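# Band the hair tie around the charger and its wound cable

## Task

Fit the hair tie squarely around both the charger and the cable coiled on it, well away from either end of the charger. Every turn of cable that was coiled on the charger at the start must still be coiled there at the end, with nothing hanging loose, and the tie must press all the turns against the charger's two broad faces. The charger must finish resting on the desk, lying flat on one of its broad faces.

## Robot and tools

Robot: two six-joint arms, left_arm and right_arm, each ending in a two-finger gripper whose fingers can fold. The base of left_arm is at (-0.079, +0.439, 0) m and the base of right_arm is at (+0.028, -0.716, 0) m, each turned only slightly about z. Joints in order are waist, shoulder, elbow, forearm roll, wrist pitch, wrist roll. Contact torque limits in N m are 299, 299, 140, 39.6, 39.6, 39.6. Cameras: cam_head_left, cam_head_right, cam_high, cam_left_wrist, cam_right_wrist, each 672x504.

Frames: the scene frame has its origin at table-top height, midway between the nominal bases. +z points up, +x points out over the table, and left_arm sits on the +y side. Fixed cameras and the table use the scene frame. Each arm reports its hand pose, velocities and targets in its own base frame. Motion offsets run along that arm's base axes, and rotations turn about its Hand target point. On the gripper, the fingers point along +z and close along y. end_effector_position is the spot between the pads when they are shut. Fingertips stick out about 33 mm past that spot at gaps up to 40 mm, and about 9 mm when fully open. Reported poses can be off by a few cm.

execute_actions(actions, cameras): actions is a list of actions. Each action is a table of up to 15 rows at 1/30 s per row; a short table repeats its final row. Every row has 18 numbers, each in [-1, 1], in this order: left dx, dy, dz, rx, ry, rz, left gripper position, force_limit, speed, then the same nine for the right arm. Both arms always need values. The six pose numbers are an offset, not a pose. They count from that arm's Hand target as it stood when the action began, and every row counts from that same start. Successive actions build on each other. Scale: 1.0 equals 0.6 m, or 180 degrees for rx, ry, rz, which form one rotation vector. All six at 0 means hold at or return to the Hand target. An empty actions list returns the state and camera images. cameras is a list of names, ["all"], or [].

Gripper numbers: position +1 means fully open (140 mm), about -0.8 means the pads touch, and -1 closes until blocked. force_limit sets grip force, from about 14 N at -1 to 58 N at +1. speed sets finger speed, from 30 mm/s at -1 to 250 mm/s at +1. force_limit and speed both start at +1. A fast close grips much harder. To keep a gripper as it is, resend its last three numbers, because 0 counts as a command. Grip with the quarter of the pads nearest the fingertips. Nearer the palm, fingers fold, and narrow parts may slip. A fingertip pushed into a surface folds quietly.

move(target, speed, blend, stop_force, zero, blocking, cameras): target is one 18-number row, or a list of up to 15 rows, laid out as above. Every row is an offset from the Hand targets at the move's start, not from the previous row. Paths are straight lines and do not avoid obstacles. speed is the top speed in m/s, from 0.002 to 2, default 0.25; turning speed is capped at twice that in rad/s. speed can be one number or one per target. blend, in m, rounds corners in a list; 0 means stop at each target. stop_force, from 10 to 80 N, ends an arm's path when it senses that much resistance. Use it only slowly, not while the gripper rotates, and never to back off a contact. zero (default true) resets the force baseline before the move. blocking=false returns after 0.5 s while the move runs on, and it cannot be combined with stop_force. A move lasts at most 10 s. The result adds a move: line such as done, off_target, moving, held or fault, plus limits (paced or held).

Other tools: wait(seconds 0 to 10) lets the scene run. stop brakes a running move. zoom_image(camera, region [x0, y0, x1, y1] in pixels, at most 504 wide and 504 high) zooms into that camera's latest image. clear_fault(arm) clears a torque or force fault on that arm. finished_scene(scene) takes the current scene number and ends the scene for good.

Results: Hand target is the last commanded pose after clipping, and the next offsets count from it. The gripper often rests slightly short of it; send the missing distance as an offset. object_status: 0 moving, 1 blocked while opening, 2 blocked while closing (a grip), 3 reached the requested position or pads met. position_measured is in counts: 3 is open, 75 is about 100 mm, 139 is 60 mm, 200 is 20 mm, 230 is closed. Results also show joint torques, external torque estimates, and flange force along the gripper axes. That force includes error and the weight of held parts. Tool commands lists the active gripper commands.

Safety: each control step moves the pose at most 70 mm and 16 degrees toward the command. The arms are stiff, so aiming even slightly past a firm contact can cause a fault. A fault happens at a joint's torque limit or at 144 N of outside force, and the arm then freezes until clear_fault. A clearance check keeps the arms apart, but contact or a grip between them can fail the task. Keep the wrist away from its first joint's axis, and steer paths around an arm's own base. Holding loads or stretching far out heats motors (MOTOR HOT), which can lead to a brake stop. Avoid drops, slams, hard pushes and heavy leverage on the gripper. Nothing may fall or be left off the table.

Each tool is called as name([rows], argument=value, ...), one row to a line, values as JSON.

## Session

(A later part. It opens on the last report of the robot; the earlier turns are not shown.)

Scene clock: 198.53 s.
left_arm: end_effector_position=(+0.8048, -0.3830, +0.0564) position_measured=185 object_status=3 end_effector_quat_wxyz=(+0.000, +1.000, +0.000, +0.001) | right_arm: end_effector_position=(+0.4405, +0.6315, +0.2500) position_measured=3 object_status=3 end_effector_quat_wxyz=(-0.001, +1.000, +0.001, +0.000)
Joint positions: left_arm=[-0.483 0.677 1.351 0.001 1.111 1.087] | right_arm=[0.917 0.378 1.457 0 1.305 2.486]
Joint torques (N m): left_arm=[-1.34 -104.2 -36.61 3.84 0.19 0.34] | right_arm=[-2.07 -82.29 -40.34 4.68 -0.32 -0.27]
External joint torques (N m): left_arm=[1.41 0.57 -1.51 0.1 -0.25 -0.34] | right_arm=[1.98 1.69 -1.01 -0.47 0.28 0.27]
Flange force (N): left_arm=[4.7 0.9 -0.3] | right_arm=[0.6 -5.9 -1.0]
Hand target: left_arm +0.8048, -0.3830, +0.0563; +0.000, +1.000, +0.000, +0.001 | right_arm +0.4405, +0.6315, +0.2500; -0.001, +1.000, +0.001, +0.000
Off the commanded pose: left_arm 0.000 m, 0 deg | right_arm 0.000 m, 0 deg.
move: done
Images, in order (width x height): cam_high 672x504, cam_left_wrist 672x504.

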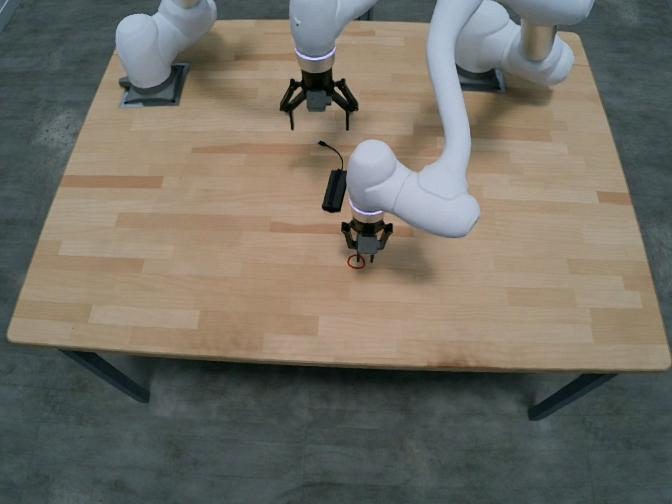

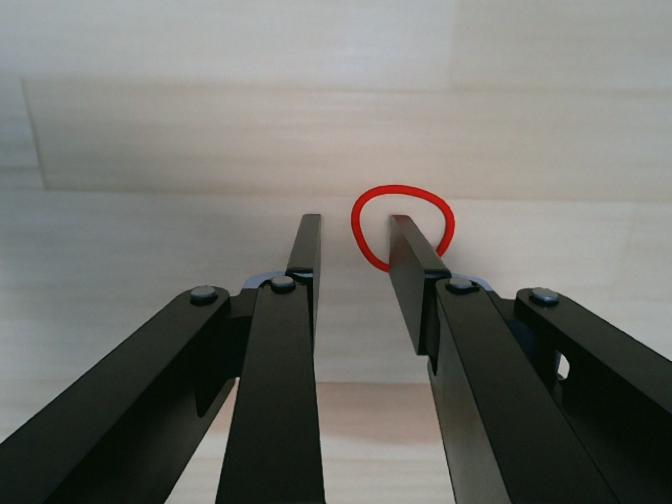

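move([
  [0.004,0,-0.031,0,0,0,-0.44,-1,-0.5,0,0,0,0,0,0,1,1,1],
  [0.004,0,-0.031,0,0,0,-1,-1,-1,0,0,0,0,0,0,1,1,1],
], speed=0.04, cameras=["cam_left_wrist","cam_high"])

zoom_image(camera="cam_left_wrist", region=[240, 160, 500, 360])

Scene clock: 203.50 s.
left_arm: end_effector_position=(+0.8072, -0.3830, +0.0377) position_measured=227 object_status=0 end_effector_quat_wxyz=(+0.000, +1.000, +0.000, +0.001) | right_arm: end_effector_position=(+0.4405, +0.6315, +0.2500) position_measured=3 object_status=3 end_effector_quat_wxyz=(-0.001, +1.000, +0.001, +0.000)
Joint positions: left_arm=[-0.482 0.694 1.358 0.001 1.087 1.088] | right_arm=[0.917 0.378 1.457 0 1.305 2.486]
Joint torques (N m): left_arm=[-1.51 -101.88 -34.49 3.79 0.14 0.25] | right_arm=[-2.04 -82.17 -40.39 4.69 -0.32 -0.3]
External joint torques (N m): left_arm=[1.82 -3.01 -3.24 0.1 -0.19 -0.25] | right_arm=[2.2 1.67 -0.82 -0.49 0.29 0.3]
Flange force (N): left_arm=[4.3 0.1 -4.1] | right_arm=[0.1 -5.8 -0.8]
Hand target: left_arm +0.8072, -0.3830, +0.0377; +0.000, +1.000, +0.000, +0.001 | right_arm +0.4405, +0.6315, +0.2500; -0.001, +1.000, +0.001, +0.000
Off the commanded pose: left_arm 0.000 m, 0 deg | right_arm 0.000 m, 0 deg.
move: done
Images, in order (width x height): cam_high 672x504, cam_left_wrist 672x504.

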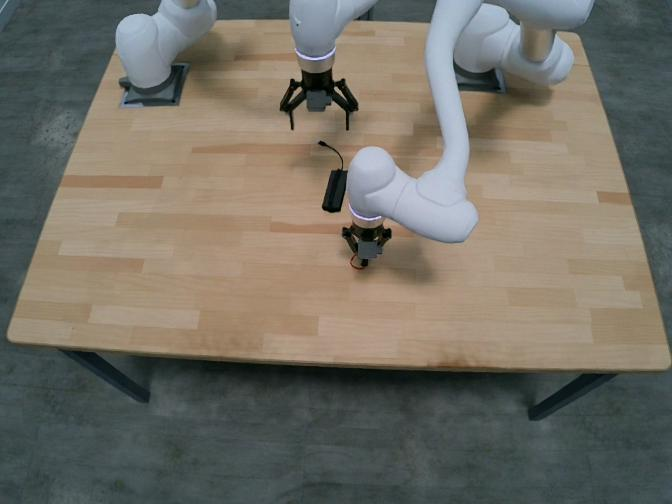

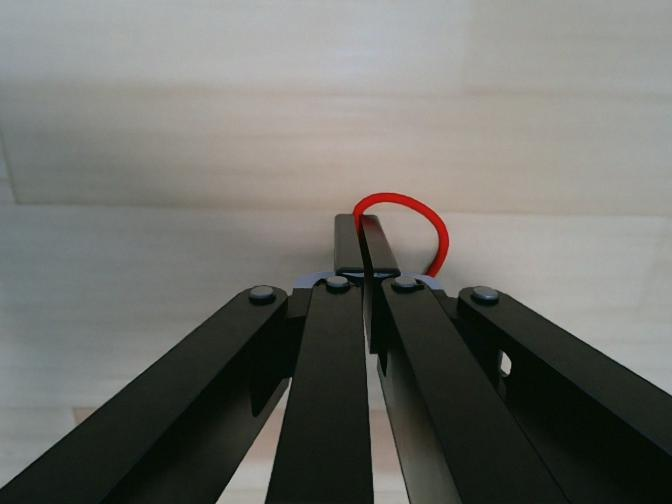

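Scaled by 1.938.

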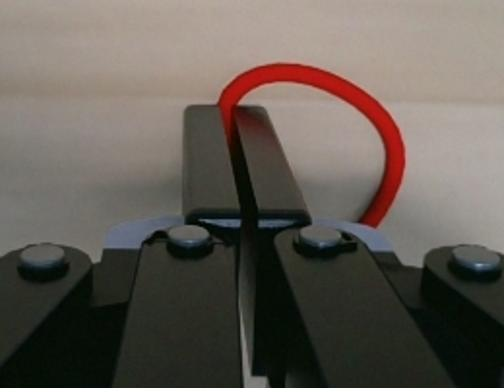

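move(target=[0,0,0.25,0,0,0,-1,-1,-1,0,0,0,0,0,0,1,1,1], speed=0.1, cameras=["cam_left_wrist","cam_high"])

zoom_image(camera="cam_left_wrist", region=[240, 160, 500, 360])

zoom_image(camera="cam_high", region=[300, 160, 420, 280])

Scene clock: 207.57 s.
left_arm: end_effector_position=(+0.8072, -0.3830, +0.1877) position_measured=228 object_status=2 end_effector_quat_wxyz=(+0.000, +1.000, +0.000, +0.001) | right_arm: end_effector_position=(+0.4405, +0.6315, +0.2500) position_measured=3 object_status=3 end_effector_quat_wxyz=(-0.001, +1.000, +0.001, +0.000)
Joint positions: left_arm=[-0.482 0.603 1.226 0.001 1.31 1.088] | right_arm=[0.917 0.378 1.457 0 1.305 2.486]
Joint torques (N m): left_arm=[-1.48 -101.72 -39.57 4.11 0.2 0.3] | right_arm=[-2.18 -82.44 -40.31 4.66 -0.3 -0.28]
External joint torques (N m): left_arm=[1.24 1.38 -1.48 0.11 -0.26 -0.3] | right_arm=[2.1 2.07 -1.07 -0.45 0.26 0.28]
Flange force (N): left_arm=[6.0 1.7 -0.6] | right_arm=[0.9 -6.7 -0.9]
Hand target: left_arm +0.8072, -0.3830, +0.1877; +0.000, +1.000, +0.000, +0.001 | right_arm +0.4405, +0.6315, +0.2500; -0.001, +1.000, +0.001, +0.000
Off the commanded pose: left_arm 0.000 m, 0 deg | right_arm 0.000 m, 0 deg.
move: done
Images, in order (width x height): cam_high 672x504, cam_left_wrist 672x504.

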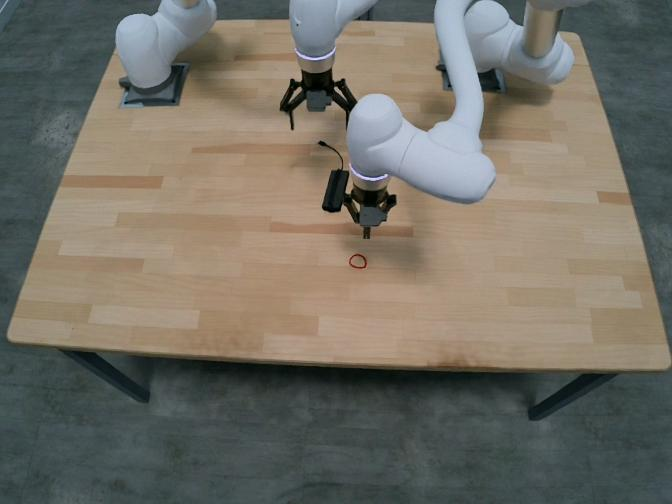

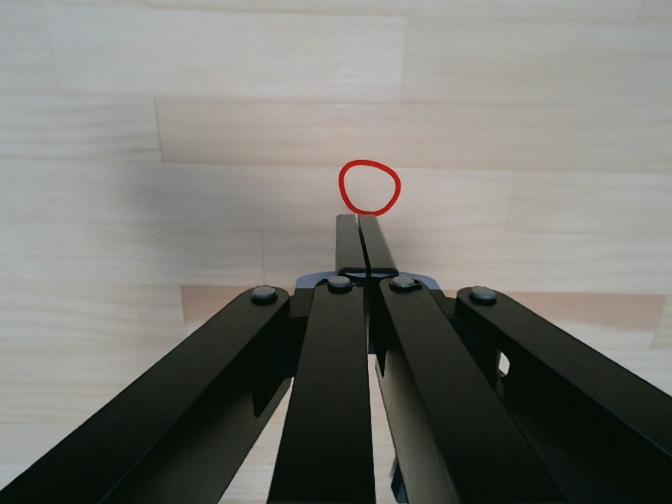

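Scaled by 1.938.

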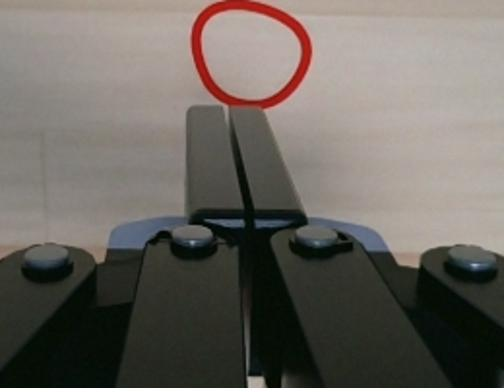

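Scaled by 4.200.

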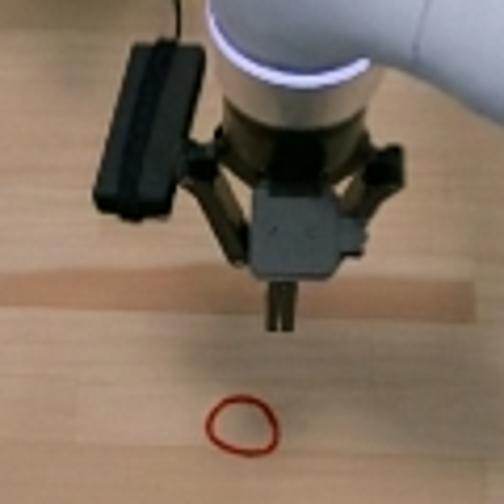

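move([
  [0.003,0.0083,-0.2,0,0,0,-0.5,-1,-0.5,0,0,0,0,0,0,1,1,1],
  [0.003,0.0083,-0.2522,0,0,0,-0.5,-1,-0.5,0,0,0,0,0,0,1,1,1],
], speed=0.08, cameras=["cam_left_wrist"])

zoom_image(camera="cam_left_wrist", region=[240, 160, 500, 360])

Scene clock: 226.90 s.
left_arm: end_effector_position=(+0.8090, -0.3781, +0.0365) position_measured=192 object_status=3 end_effector_quat_wxyz=(+0.000, +1.000, +0.000, +0.001) | right_arm: end_effector_position=(+0.4405, +0.6315, +0.2500) position_measured=3 object_status=3 end_effector_quat_wxyz=(-0.001, +1.000, +0.001, +0.000)
Joint positions: left_arm=[-0.476 0.694 1.36 0.001 1.085 1.094] | right_arm=[0.917 0.378 1.457 0 1.305 2.486]
Joint torques (N m): left_arm=[-1.23 -105.48 -36.71 3.77 0.19 0.35] | right_arm=[-2.27 -82.04 -40.38 4.68 -0.32 -0.29]
External joint torques (N m): left_arm=[1.36 0.6 -0.95 0.1 -0.24 -0.35] | right_arm=[2.35 2.51 -0.58 -0.51 0.28 0.29]
Flange force (N): left_arm=[3.3 0.3 0.2] | right_arm=[0.4 -6.5 -0.1]
Hand target: left_arm +0.8090, -0.3780, +0.0364; +0.000, +1.000, +0.000, +0.001 | right_arm +0.4405, +0.6315, +0.2500; -0.001, +1.000, +0.001, +0.000
Off the commanded pose: left_arm 0.000 m, 0 deg | right_arm 0.000 m, 0 deg.
move: done
Images, in order (width x height): cam_left_wrist 672x504.

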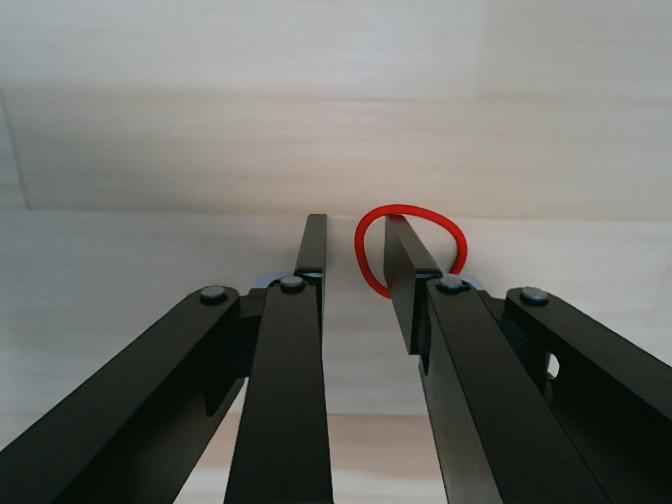

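Scaled by 1.938.

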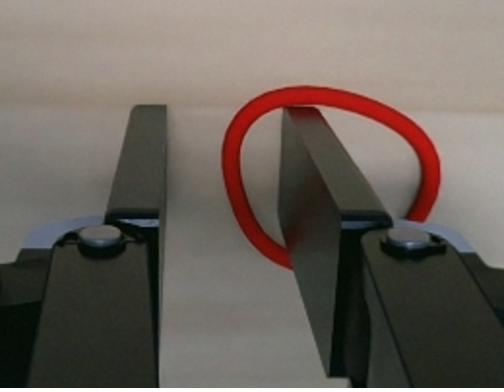

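move(target=[-0.006,0,-0.01,0,0,0,-0.5,-1,-0.5,0,0,0,0,0,0,1,1,1], speed=0.008, stop_force=10, cameras=["cam_left_wrist"])

zoom_image(camera="cam_left_wrist", region=[240, 160, 500, 360])

Scene clock: 231.83 s.
left_arm: end_effector_position=(+0.8078, -0.3780, +0.0342) position_measured=192 object_status=3 end_effector_quat_wxyz=(+0.000, +1.000, +0.000, +0.001) | right_arm: end_effector_position=(+0.4405, +0.6315, +0.2500) position_measured=3 object_status=3 end_effector_quat_wxyz=(-0.001, +1.000, +0.001, +0.000)
Joint positions: left_arm=[-0.477 0.694 1.365 0.001 1.08 1.093] | right_arm=[0.917 0.378 1.457 0 1.305 2.486]
Joint torques (N m): left_arm=[-3.78 -82.2 -24.55 2.56 -0.55 0.34] | right_arm=[-1.79 -82.08 -40.32 4.68 -0.31 -0.33]
External joint torques (N m): left_arm=[3.74 -22.39 -13.01 1.31 0.49 -0.34] | right_arm=[1.57 2.11 -0.86 -0.5 0.27 0.33]
Flange force (N): left_arm=[3.7 -2.5 -26.2] | right_arm=[1.1 -5.9 -0.6]
Hand target: left_arm +0.8078, -0.3780, +0.0342; +0.000, +1.000, +0.000, +0.001 (not the last commanded pose) | right_arm +0.4405, +0.6315, +0.2500; -0.001, +1.000, +0.001, +0.000
Off the commanded pose: left_arm 0.005 m, 0 deg | right_arm 0.000 m, 0 deg.
move: contact (left_arm)
Images, in order (width x height): cam_left_wrist 672x504.

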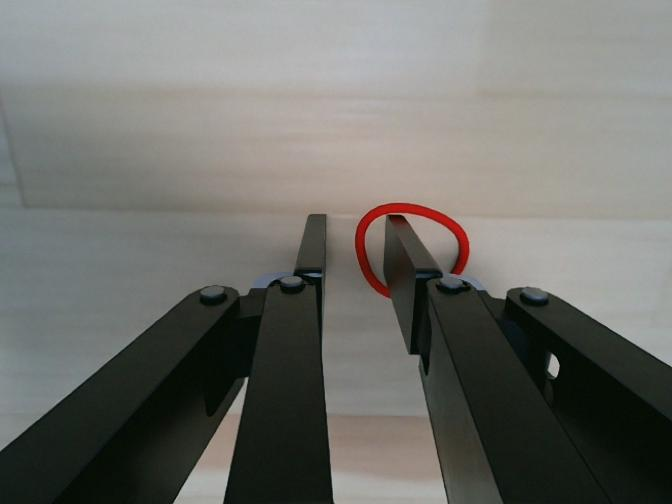

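Scaled by 1.938.

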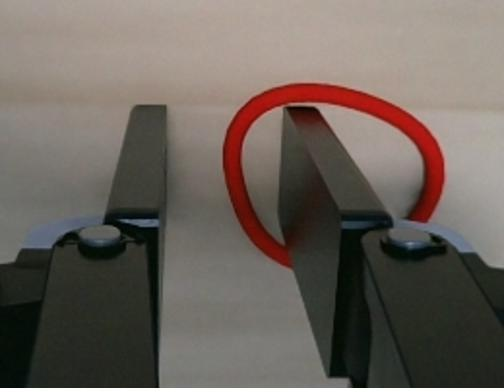

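move([
  [0,0,0.001,0,0,0,-0.5,-1,-0.5,0,0,0,0,0,0,1,1,1],
  [0,0,0.001,0,0,0,-1,-0.5,-0.8,0,0,0,0,0,0,1,1,1],
], speed=0.008, cameras=["cam_left_wrist"])

zoom_image(camera="cam_left_wrist", region=[240, 160, 500, 360])

move(target=[0,0,0.1,0,0,0,-1,-0.5,-0.8,0,0,0,0,0,0,1,1,1], speed=0.05, cameras=["cam_left_wrist"])

zoom_image(camera="cam_left_wrist", region=[240, 160, 500, 360])

Scene clock: 239.07 s.
left_arm: end_effector_position=(+0.8078, -0.3780, +0.0349) position_measured=226 object_status=2 end_effector_quat_wxyz=(+0.000, +1.000, +0.000, +0.001) | right_arm: end_effector_position=(+0.4405, +0.6315, +0.2500) position_measured=3 object_status=3 end_effector_quat_wxyz=(-0.001, +1.000, +0.001, +0.000)
Joint positions: left_arm=[-0.477 0.694 1.364 0.001 1.081 1.093] | right_arm=[0.917 0.378 1.457 0 1.305 2.486]
Joint torques (N m): left_arm=[-1.25 -104.48 -35.59 3.75 0.14 0.33] | right_arm=[-2.14 -82.18 -40.41 4.67 -0.28 -0.27]
External joint torques (N m): left_arm=[1.42 -0.03 -1.95 0.12 -0.2 -0.33] | right_arm=[2.14 2.3 -0.64 -0.5 0.24 0.27]
Flange force (N): left_arm=[5.0 1.0 -1.0] | right_arm=[0.5 -6.2 -0.2]
Hand target: left_arm +0.8078, -0.3780, +0.0348; +0.000, +1.000, +0.000, +0.001 | right_arm +0.4405, +0.6315, +0.2500; -0.001, +1.000, +0.001, +0.000
Off the commanded pose: left_arm 0.000 m, 0 deg | right_arm 0.000 m, 0 deg.
move: done
Images, in order (width x height): cam_left_wrist 672x504.

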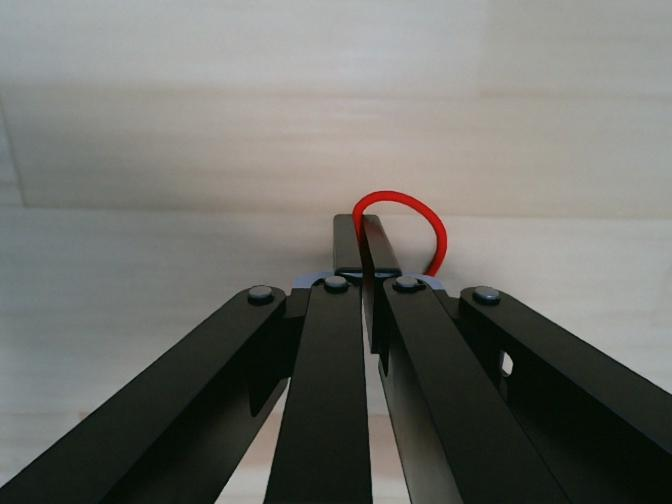

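Scaled by 1.938.

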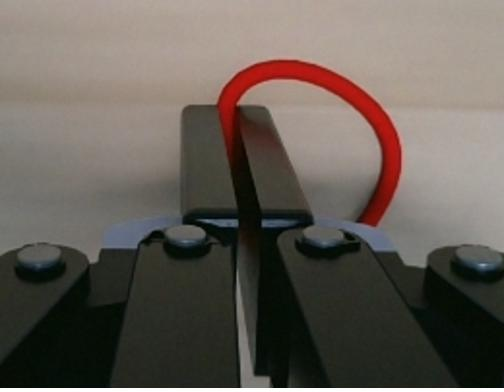

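Scene clock: 240.53 s.
left_arm: end_effector_position=(+0.8078, -0.3780, +0.0948) position_measured=226 object_status=2 end_effector_quat_wxyz=(+0.000, +1.000, +0.000, +0.001) | right_arm: end_effector_position=(+0.4405, +0.6315, +0.2500) position_measured=3 object_status=3 end_effector_quat_wxyz=(-0.001, +1.000, +0.001, +0.000)
Joint positions: left_arm=[-0.477 0.651 1.321 0.001 1.168 1.093] | right_arm=[0.917 0.378 1.457 0 1.305 2.486]
Joint torques (N m): left_arm=[-1.32 -103.45 -37.69 3.96 0.18 0.29] | right_arm=[-1.96 -82.44 -40.32 4.66 -0.3 -0.31]
External joint torques (N m): left_arm=[1.35 1.01 -1.38 0.07 -0.23 -0.29] | right_arm=[1.9 2.5 -0.79 -0.48 0.27 0.31]
Flange force (N): left_arm=[5.1 1.0 -0.1] | right_arm=[1.1 -6.6 -0.4]
Hand target: left_arm +0.8078, -0.3780, +0.0948; +0.000, +1.000, +0.000, +0.001 | right_arm +0.4405, +0.6315, +0.2500; -0.001, +1.000, +0.001, +0.000
Off the commanded pose: left_arm 0.000 m, 0 deg | right_arm 0.000 m, 0 deg.
move: done
Images, in order (width x height): cam_left_wrist 672x504.

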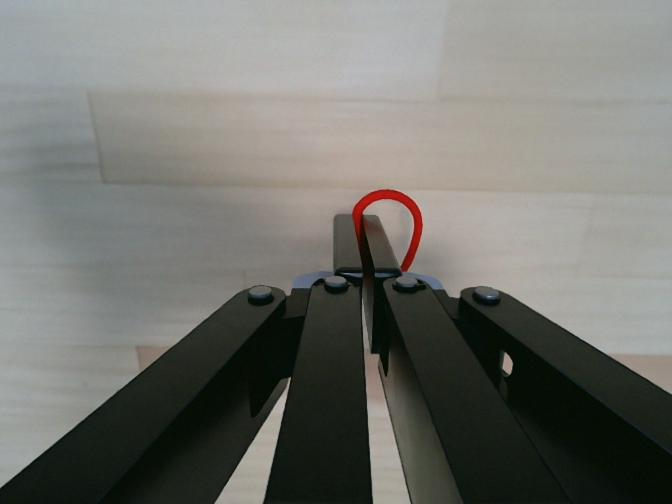

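Scaled by 1.938.

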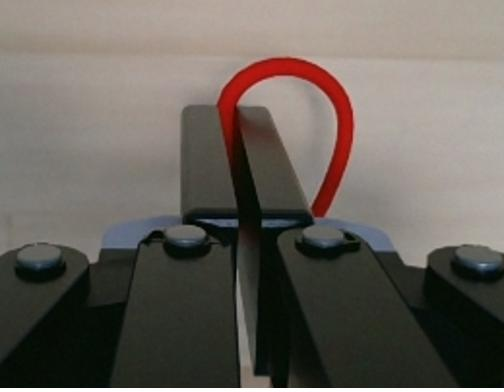

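move([
  [0,0,0.1,0,0,0,-1,-0.5,-0.8,0.0,-0.584,0.15,0,0,0,1,1,1],
  [-0.1,0,0.3,0,0,0,-1,-0.5,-0.8,0.068,-0.584,0.25,0.385,-0.385,0.385,-1,1,0],
  [-0.303,-0.11,0.5,0,0,0,-1,-0.5,-0.8,0.068,-0.584,0.25,0.385,-0.385,0.385,-1,1,0],
], speed=0.3, blend=[0.05,0.05,0], cameras=["all"])

Scene clock: 260.30 s.
left_arm: end_effector_position=(+0.6260, -0.4440, +0.3947) position_measured=226 object_status=2 end_effector_quat_wxyz=(+0.000, +1.000, +0.000, +0.001) | right_arm: end_effector_position=(+0.4813, +0.2811, +0.4000) position_measured=233 object_status=3 end_effector_quat_wxyz=(+0.500, -0.499, -0.500, -0.500)
Joint positions: left_arm=[-0.662 0.341 1.247 0.001 1.552 0.908] | right_arm=[-0.178 0.103 2.19 1.453 1.706 -0.732]
Joint torques (N m): left_arm=[-1 -78.6 -40.83 4.4 0.18 0.31] | right_arm=[-2.02 -46.08 -33.75 2.92 1.62 -0.32]
External joint torques (N m): left_arm=[1.12 0.96 -1.69 -0.01 -0.23 -0.32] | right_arm=[1.93 1.05 -0.72 -0.44 0.25 0.32]
Flange force (N): left_arm=[5.1 2.3 -2.5] | right_arm=[-0.1 3.4 2.7]
Hand target: left_arm +0.6260, -0.4440, +0.3948; +0.000, +1.000, +0.000, +0.001 | right_arm +0.4813, +0.2811, +0.4000; +0.500, -0.499, -0.500, -0.500
Off the commanded pose: left_arm 0.000 m, 0 deg | right_arm 0.000 m, 0 deg.
move: done; blend cut to 0 m at target 2

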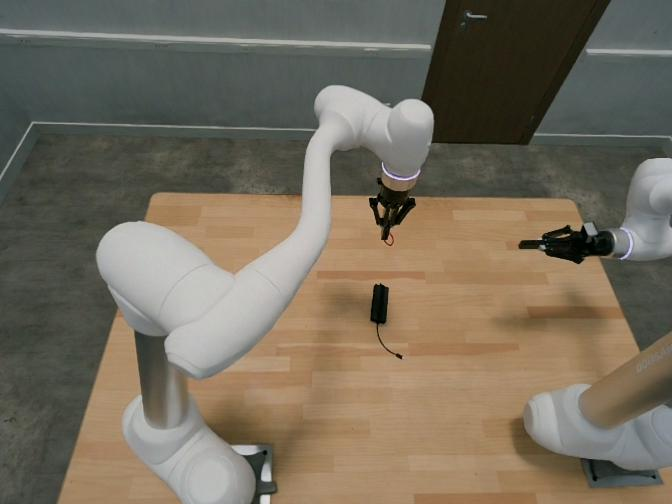

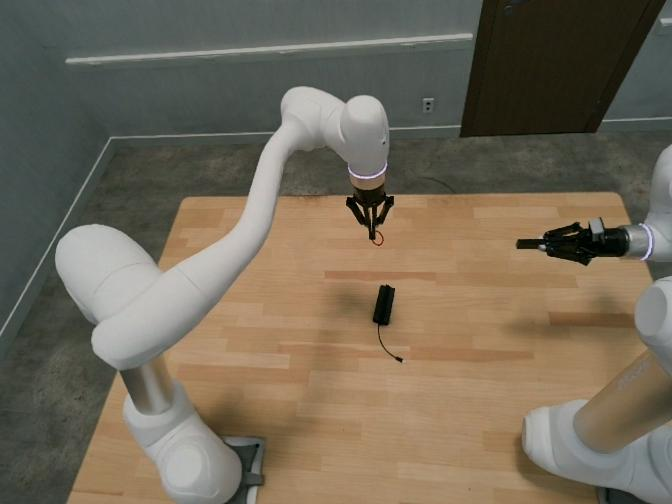

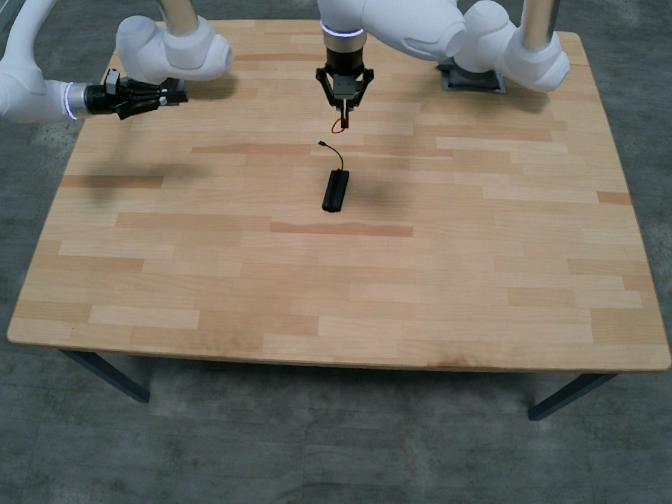

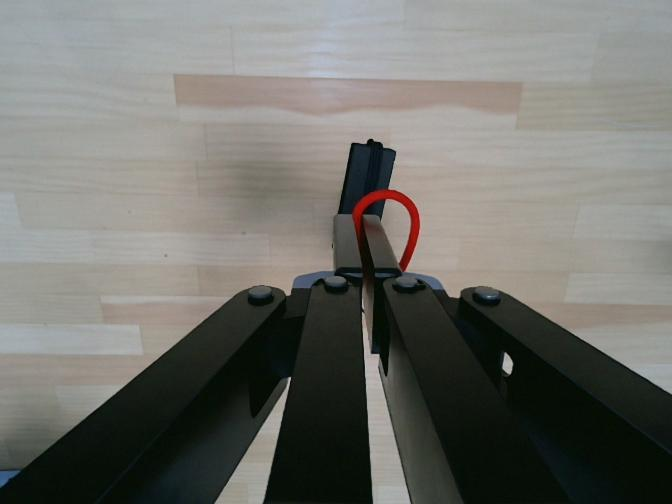

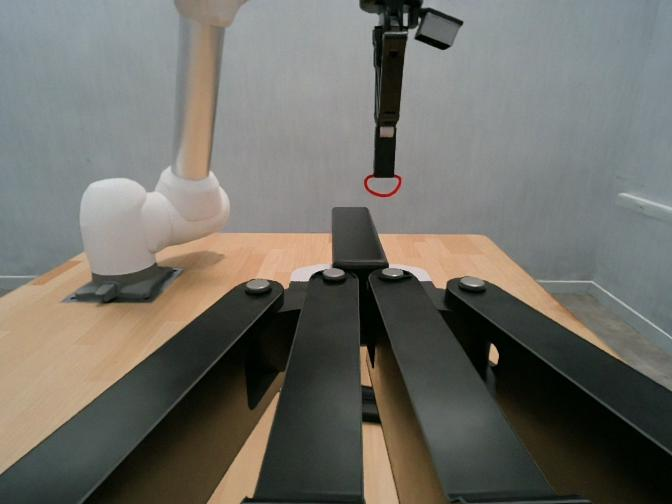

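zoom_image(camera="cam_right_wrist", region=[290, 100, 470, 240])

zoom_image(camera="cam_high", region=[290, 60, 400, 150])

zoom_image(camera="cam_head_left", region=[340, 170, 440, 270])

Scaled by 2.800.

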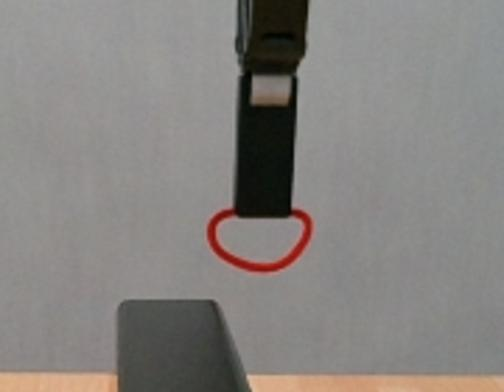

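Scaled by 4.582.

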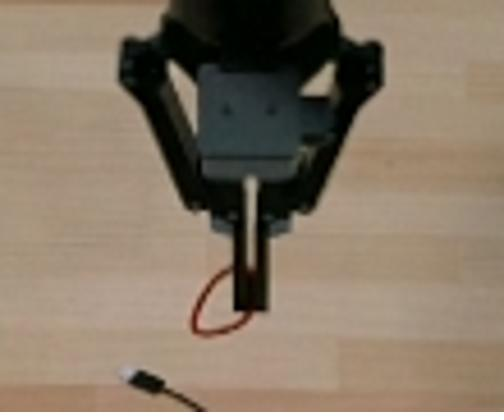

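Scaled by 5.040.

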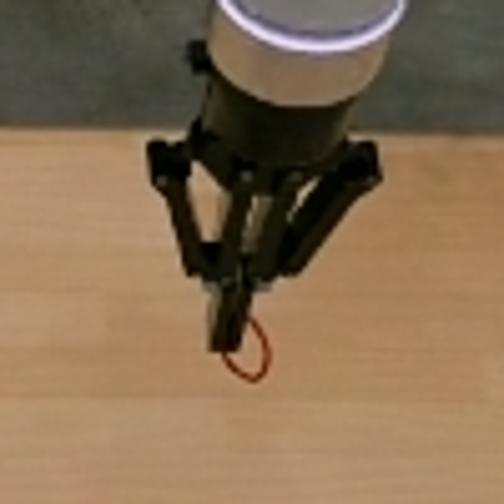

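move([
  [-0.08,0.1,0,0,0,1,-1,-0.5,-0.8,0,0,0,0,0,0,-1,1,0],
  [-0.08,0.1,0.03,0,0.7071,0.7071,-1,-0.5,-0.8,0,0,0,0,0,0,-1,1,0],
], speed=0.4, cameras=["all"])

zoom_image(camera="cam_right_wrist", region=[250, 80, 470, 240])

zoom_image(camera="cam_high", region=[240, 60, 400, 180])

zoom_image(camera="cam_head_left", region=[340, 170, 540, 290])

Scene clock: 303.37 s.
left_arm: end_effector_position=(+0.5780, -0.3840, +0.4129) position_measured=226 object_status=2 end_effector_quat_wxyz=(-0.001, +0.001, +0.707, -0.707) | right_arm: end_effector_position=(+0.4813, +0.2811, +0.4000) position_measured=233 object_status=3 end_effector_quat_wxyz=(+0.500, -0.499, -0.500, -0.500)
Joint positions: left_arm=[-0.148 0.226 2.007 -1.661 1.456 5.38] | right_arm=[-0.178 0.103 2.19 1.453 1.706 -0.732]
Joint torques (N m): left_arm=[-0.78 -56.14 -30.08 -2.6 1.87 0.28] | right_arm=[-1.89 -45.91 -33.75 2.91 1.62 -0.27]
External joint torques (N m): left_arm=[0.54 1.47 -1.12 0.08 -0.12 -0.33] | right_arm=[1.86 0.61 -0.62 -0.43 0.26 0.27]
Flange force (N): left_arm=[-4.4 0.0 -0.5] | right_arm=[0.3 2.5 2.6]
Hand target: left_arm +0.5780, -0.3840, +0.4128; -0.001, +0.001, +0.707, -0.707 | right_arm +0.4813, +0.2811, +0.4000; +0.500, -0.499, -0.500, -0.500
Off the commanded pose: left_arm 0.000 m, 0 deg | right_arm 0.000 m, 0 deg.
move: done

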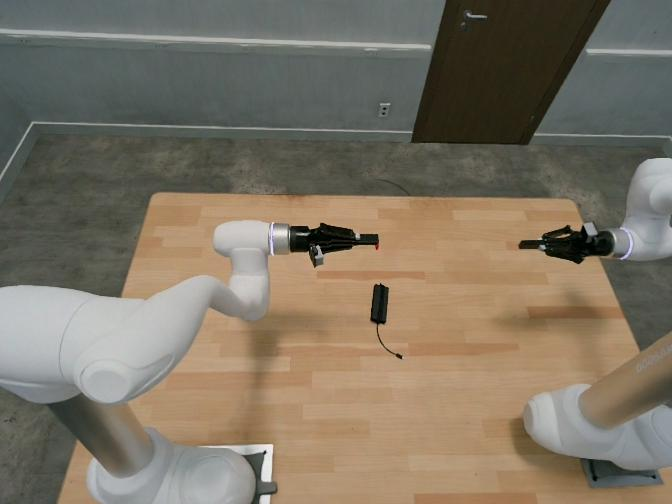

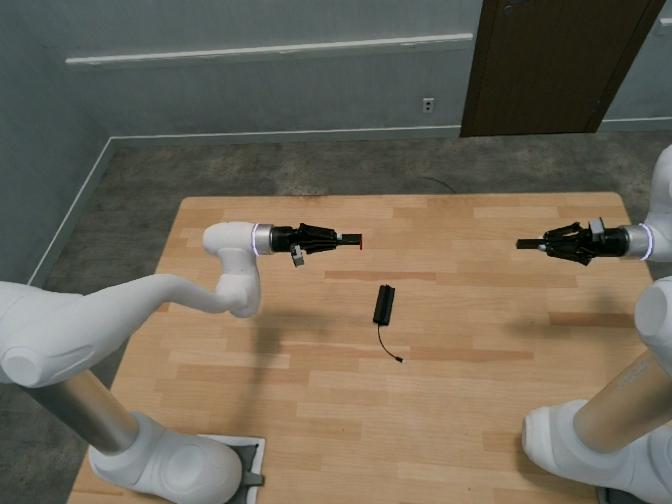

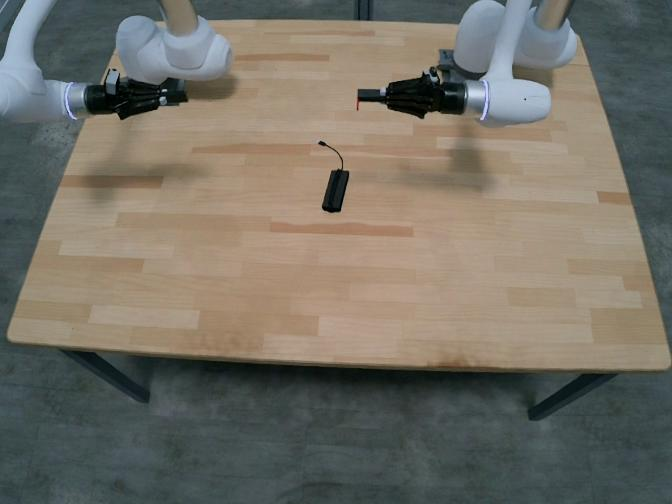

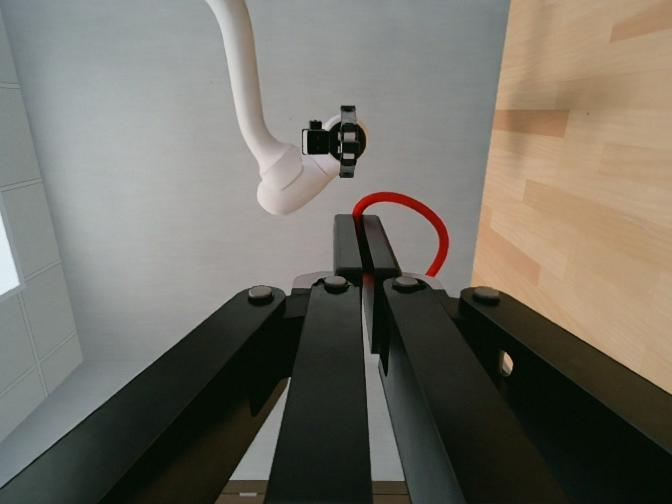

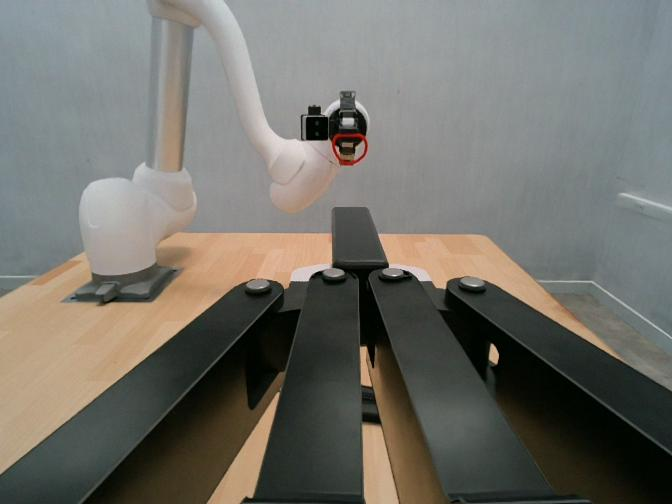

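Scaled by 2.291.

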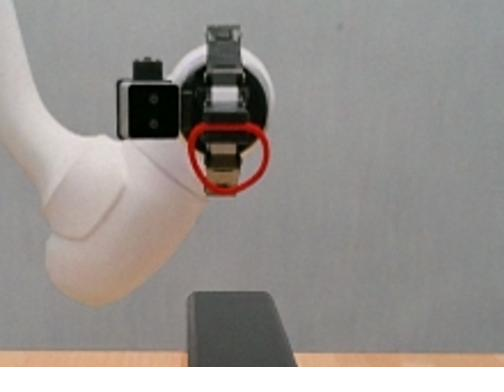

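Scaled by 3.150.

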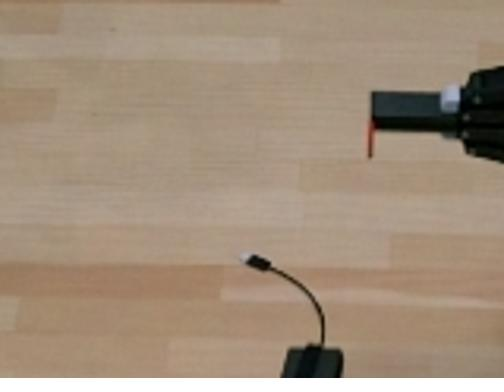

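Scaled by 2.520.

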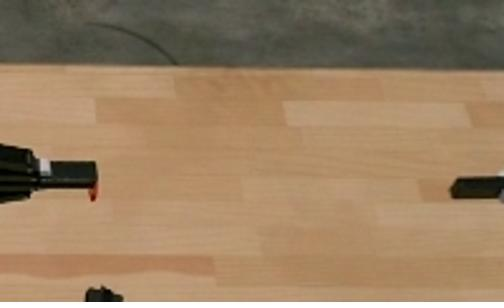

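move(target=[0,0,0,0,0,0,-1,-0.5,-0.8,0.022,0.5,-0.02,0,0,-0.0102,-1,1,0], speed=0.25, cameras=["all"])

zoom_image(camera="cam_right_wrist", region=[250, 80, 470, 280])

zoom_image(camera="cam_high", region=[240, 60, 400, 180])

zoom_image(camera="cam_head_left", region=[340, 190, 460, 290])

Scene clock: 316.37 s.
left_arm: end_effector_position=(+0.5780, -0.3840, +0.4128) position_measured=226 object_status=2 end_effector_quat_wxyz=(-0.001, +0.001, +0.707, -0.707) | right_arm: end_effector_position=(+0.4945, +0.5810, +0.3880) position_measured=233 object_status=3 end_effector_quat_wxyz=(+0.492, -0.507, -0.492, -0.508)
Joint positions: left_arm=[-0.148 0.227 2.007 -1.661 1.456 5.38] | right_arm=[0.411 0.205 2.094 1.877 1.247 -0.78]
Joint torques (N m): left_arm=[-1.57 -56.53 -29.95 -2.73 1.89 0.26] | right_arm=[-2.71 -58.25 -35.13 1.32 1.71 -0.32]
External joint torques (N m): left_arm=[1.45 1.83 -1.23 0.22 -0.14 -0.31] | right_arm=[2.81 0.98 -0.73 -0.42 0.28 0.32]
Flange force (N): left_arm=[-5.4 0.3 -2.1] | right_arm=[0.1 0.7 5.1]
Hand target: left_arm +0.5780, -0.3840, +0.4128; -0.001, +0.001, +0.707, -0.707 | right_arm +0.4945, +0.5811, +0.3880; +0.492, -0.507, -0.492, -0.508
Off the commanded pose: left_arm 0.000 m, 0 deg | right_arm 0.000 m, 0 deg.
move: done

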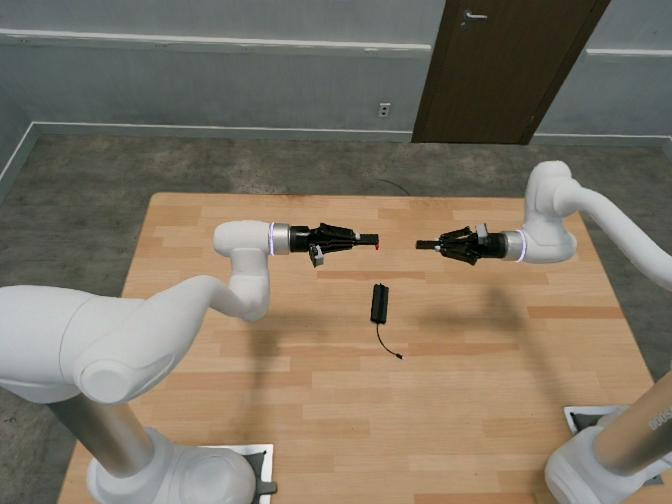

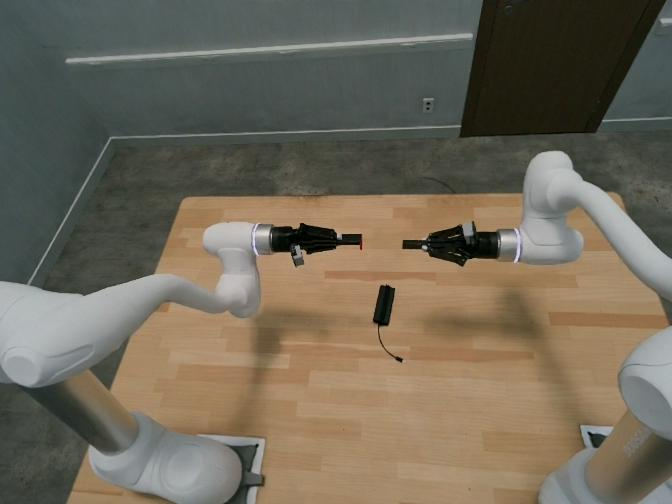

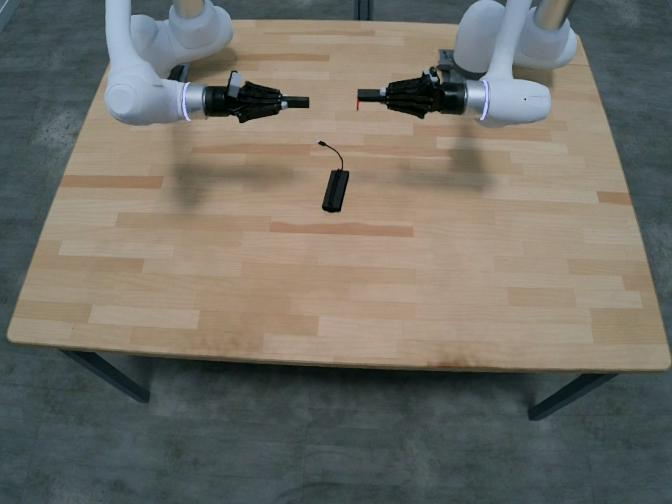

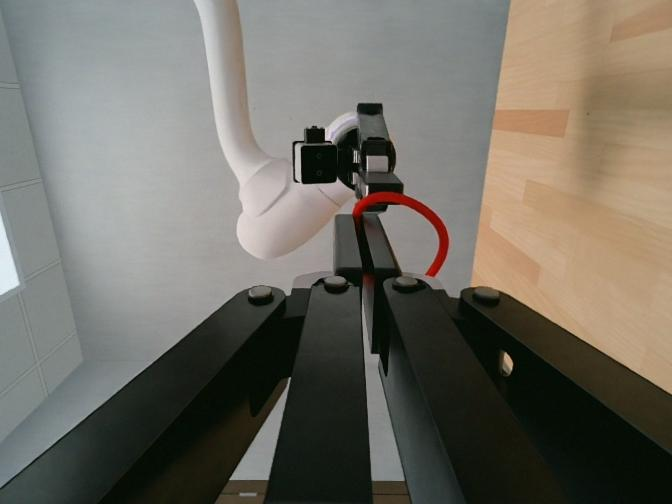

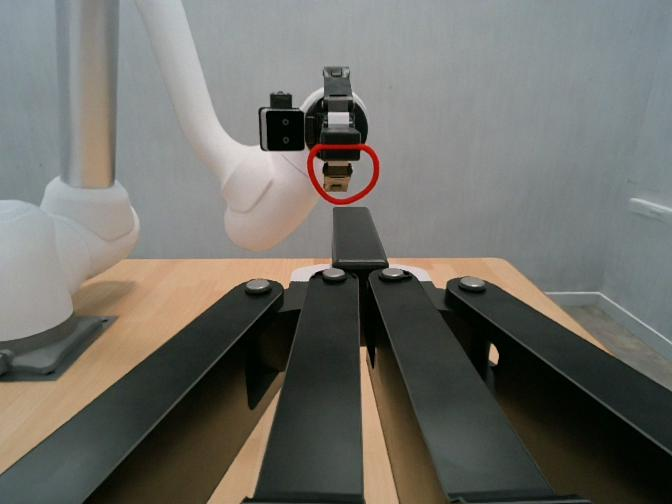

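Scaled by 2.291.

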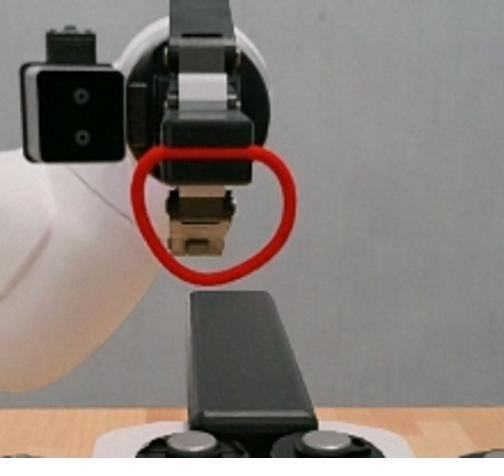

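Scaled by 3.150.

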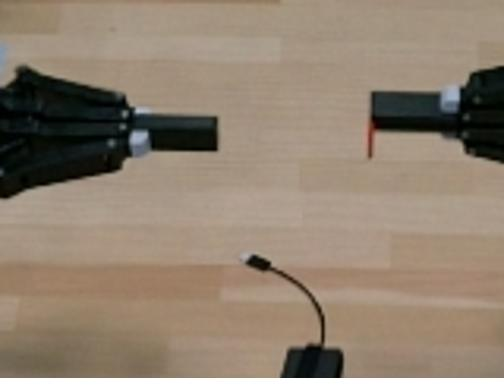

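Scaled by 4.200.

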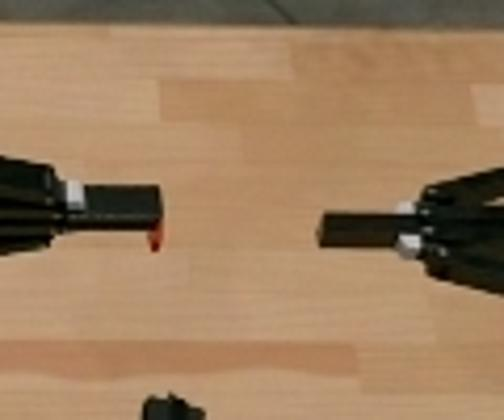

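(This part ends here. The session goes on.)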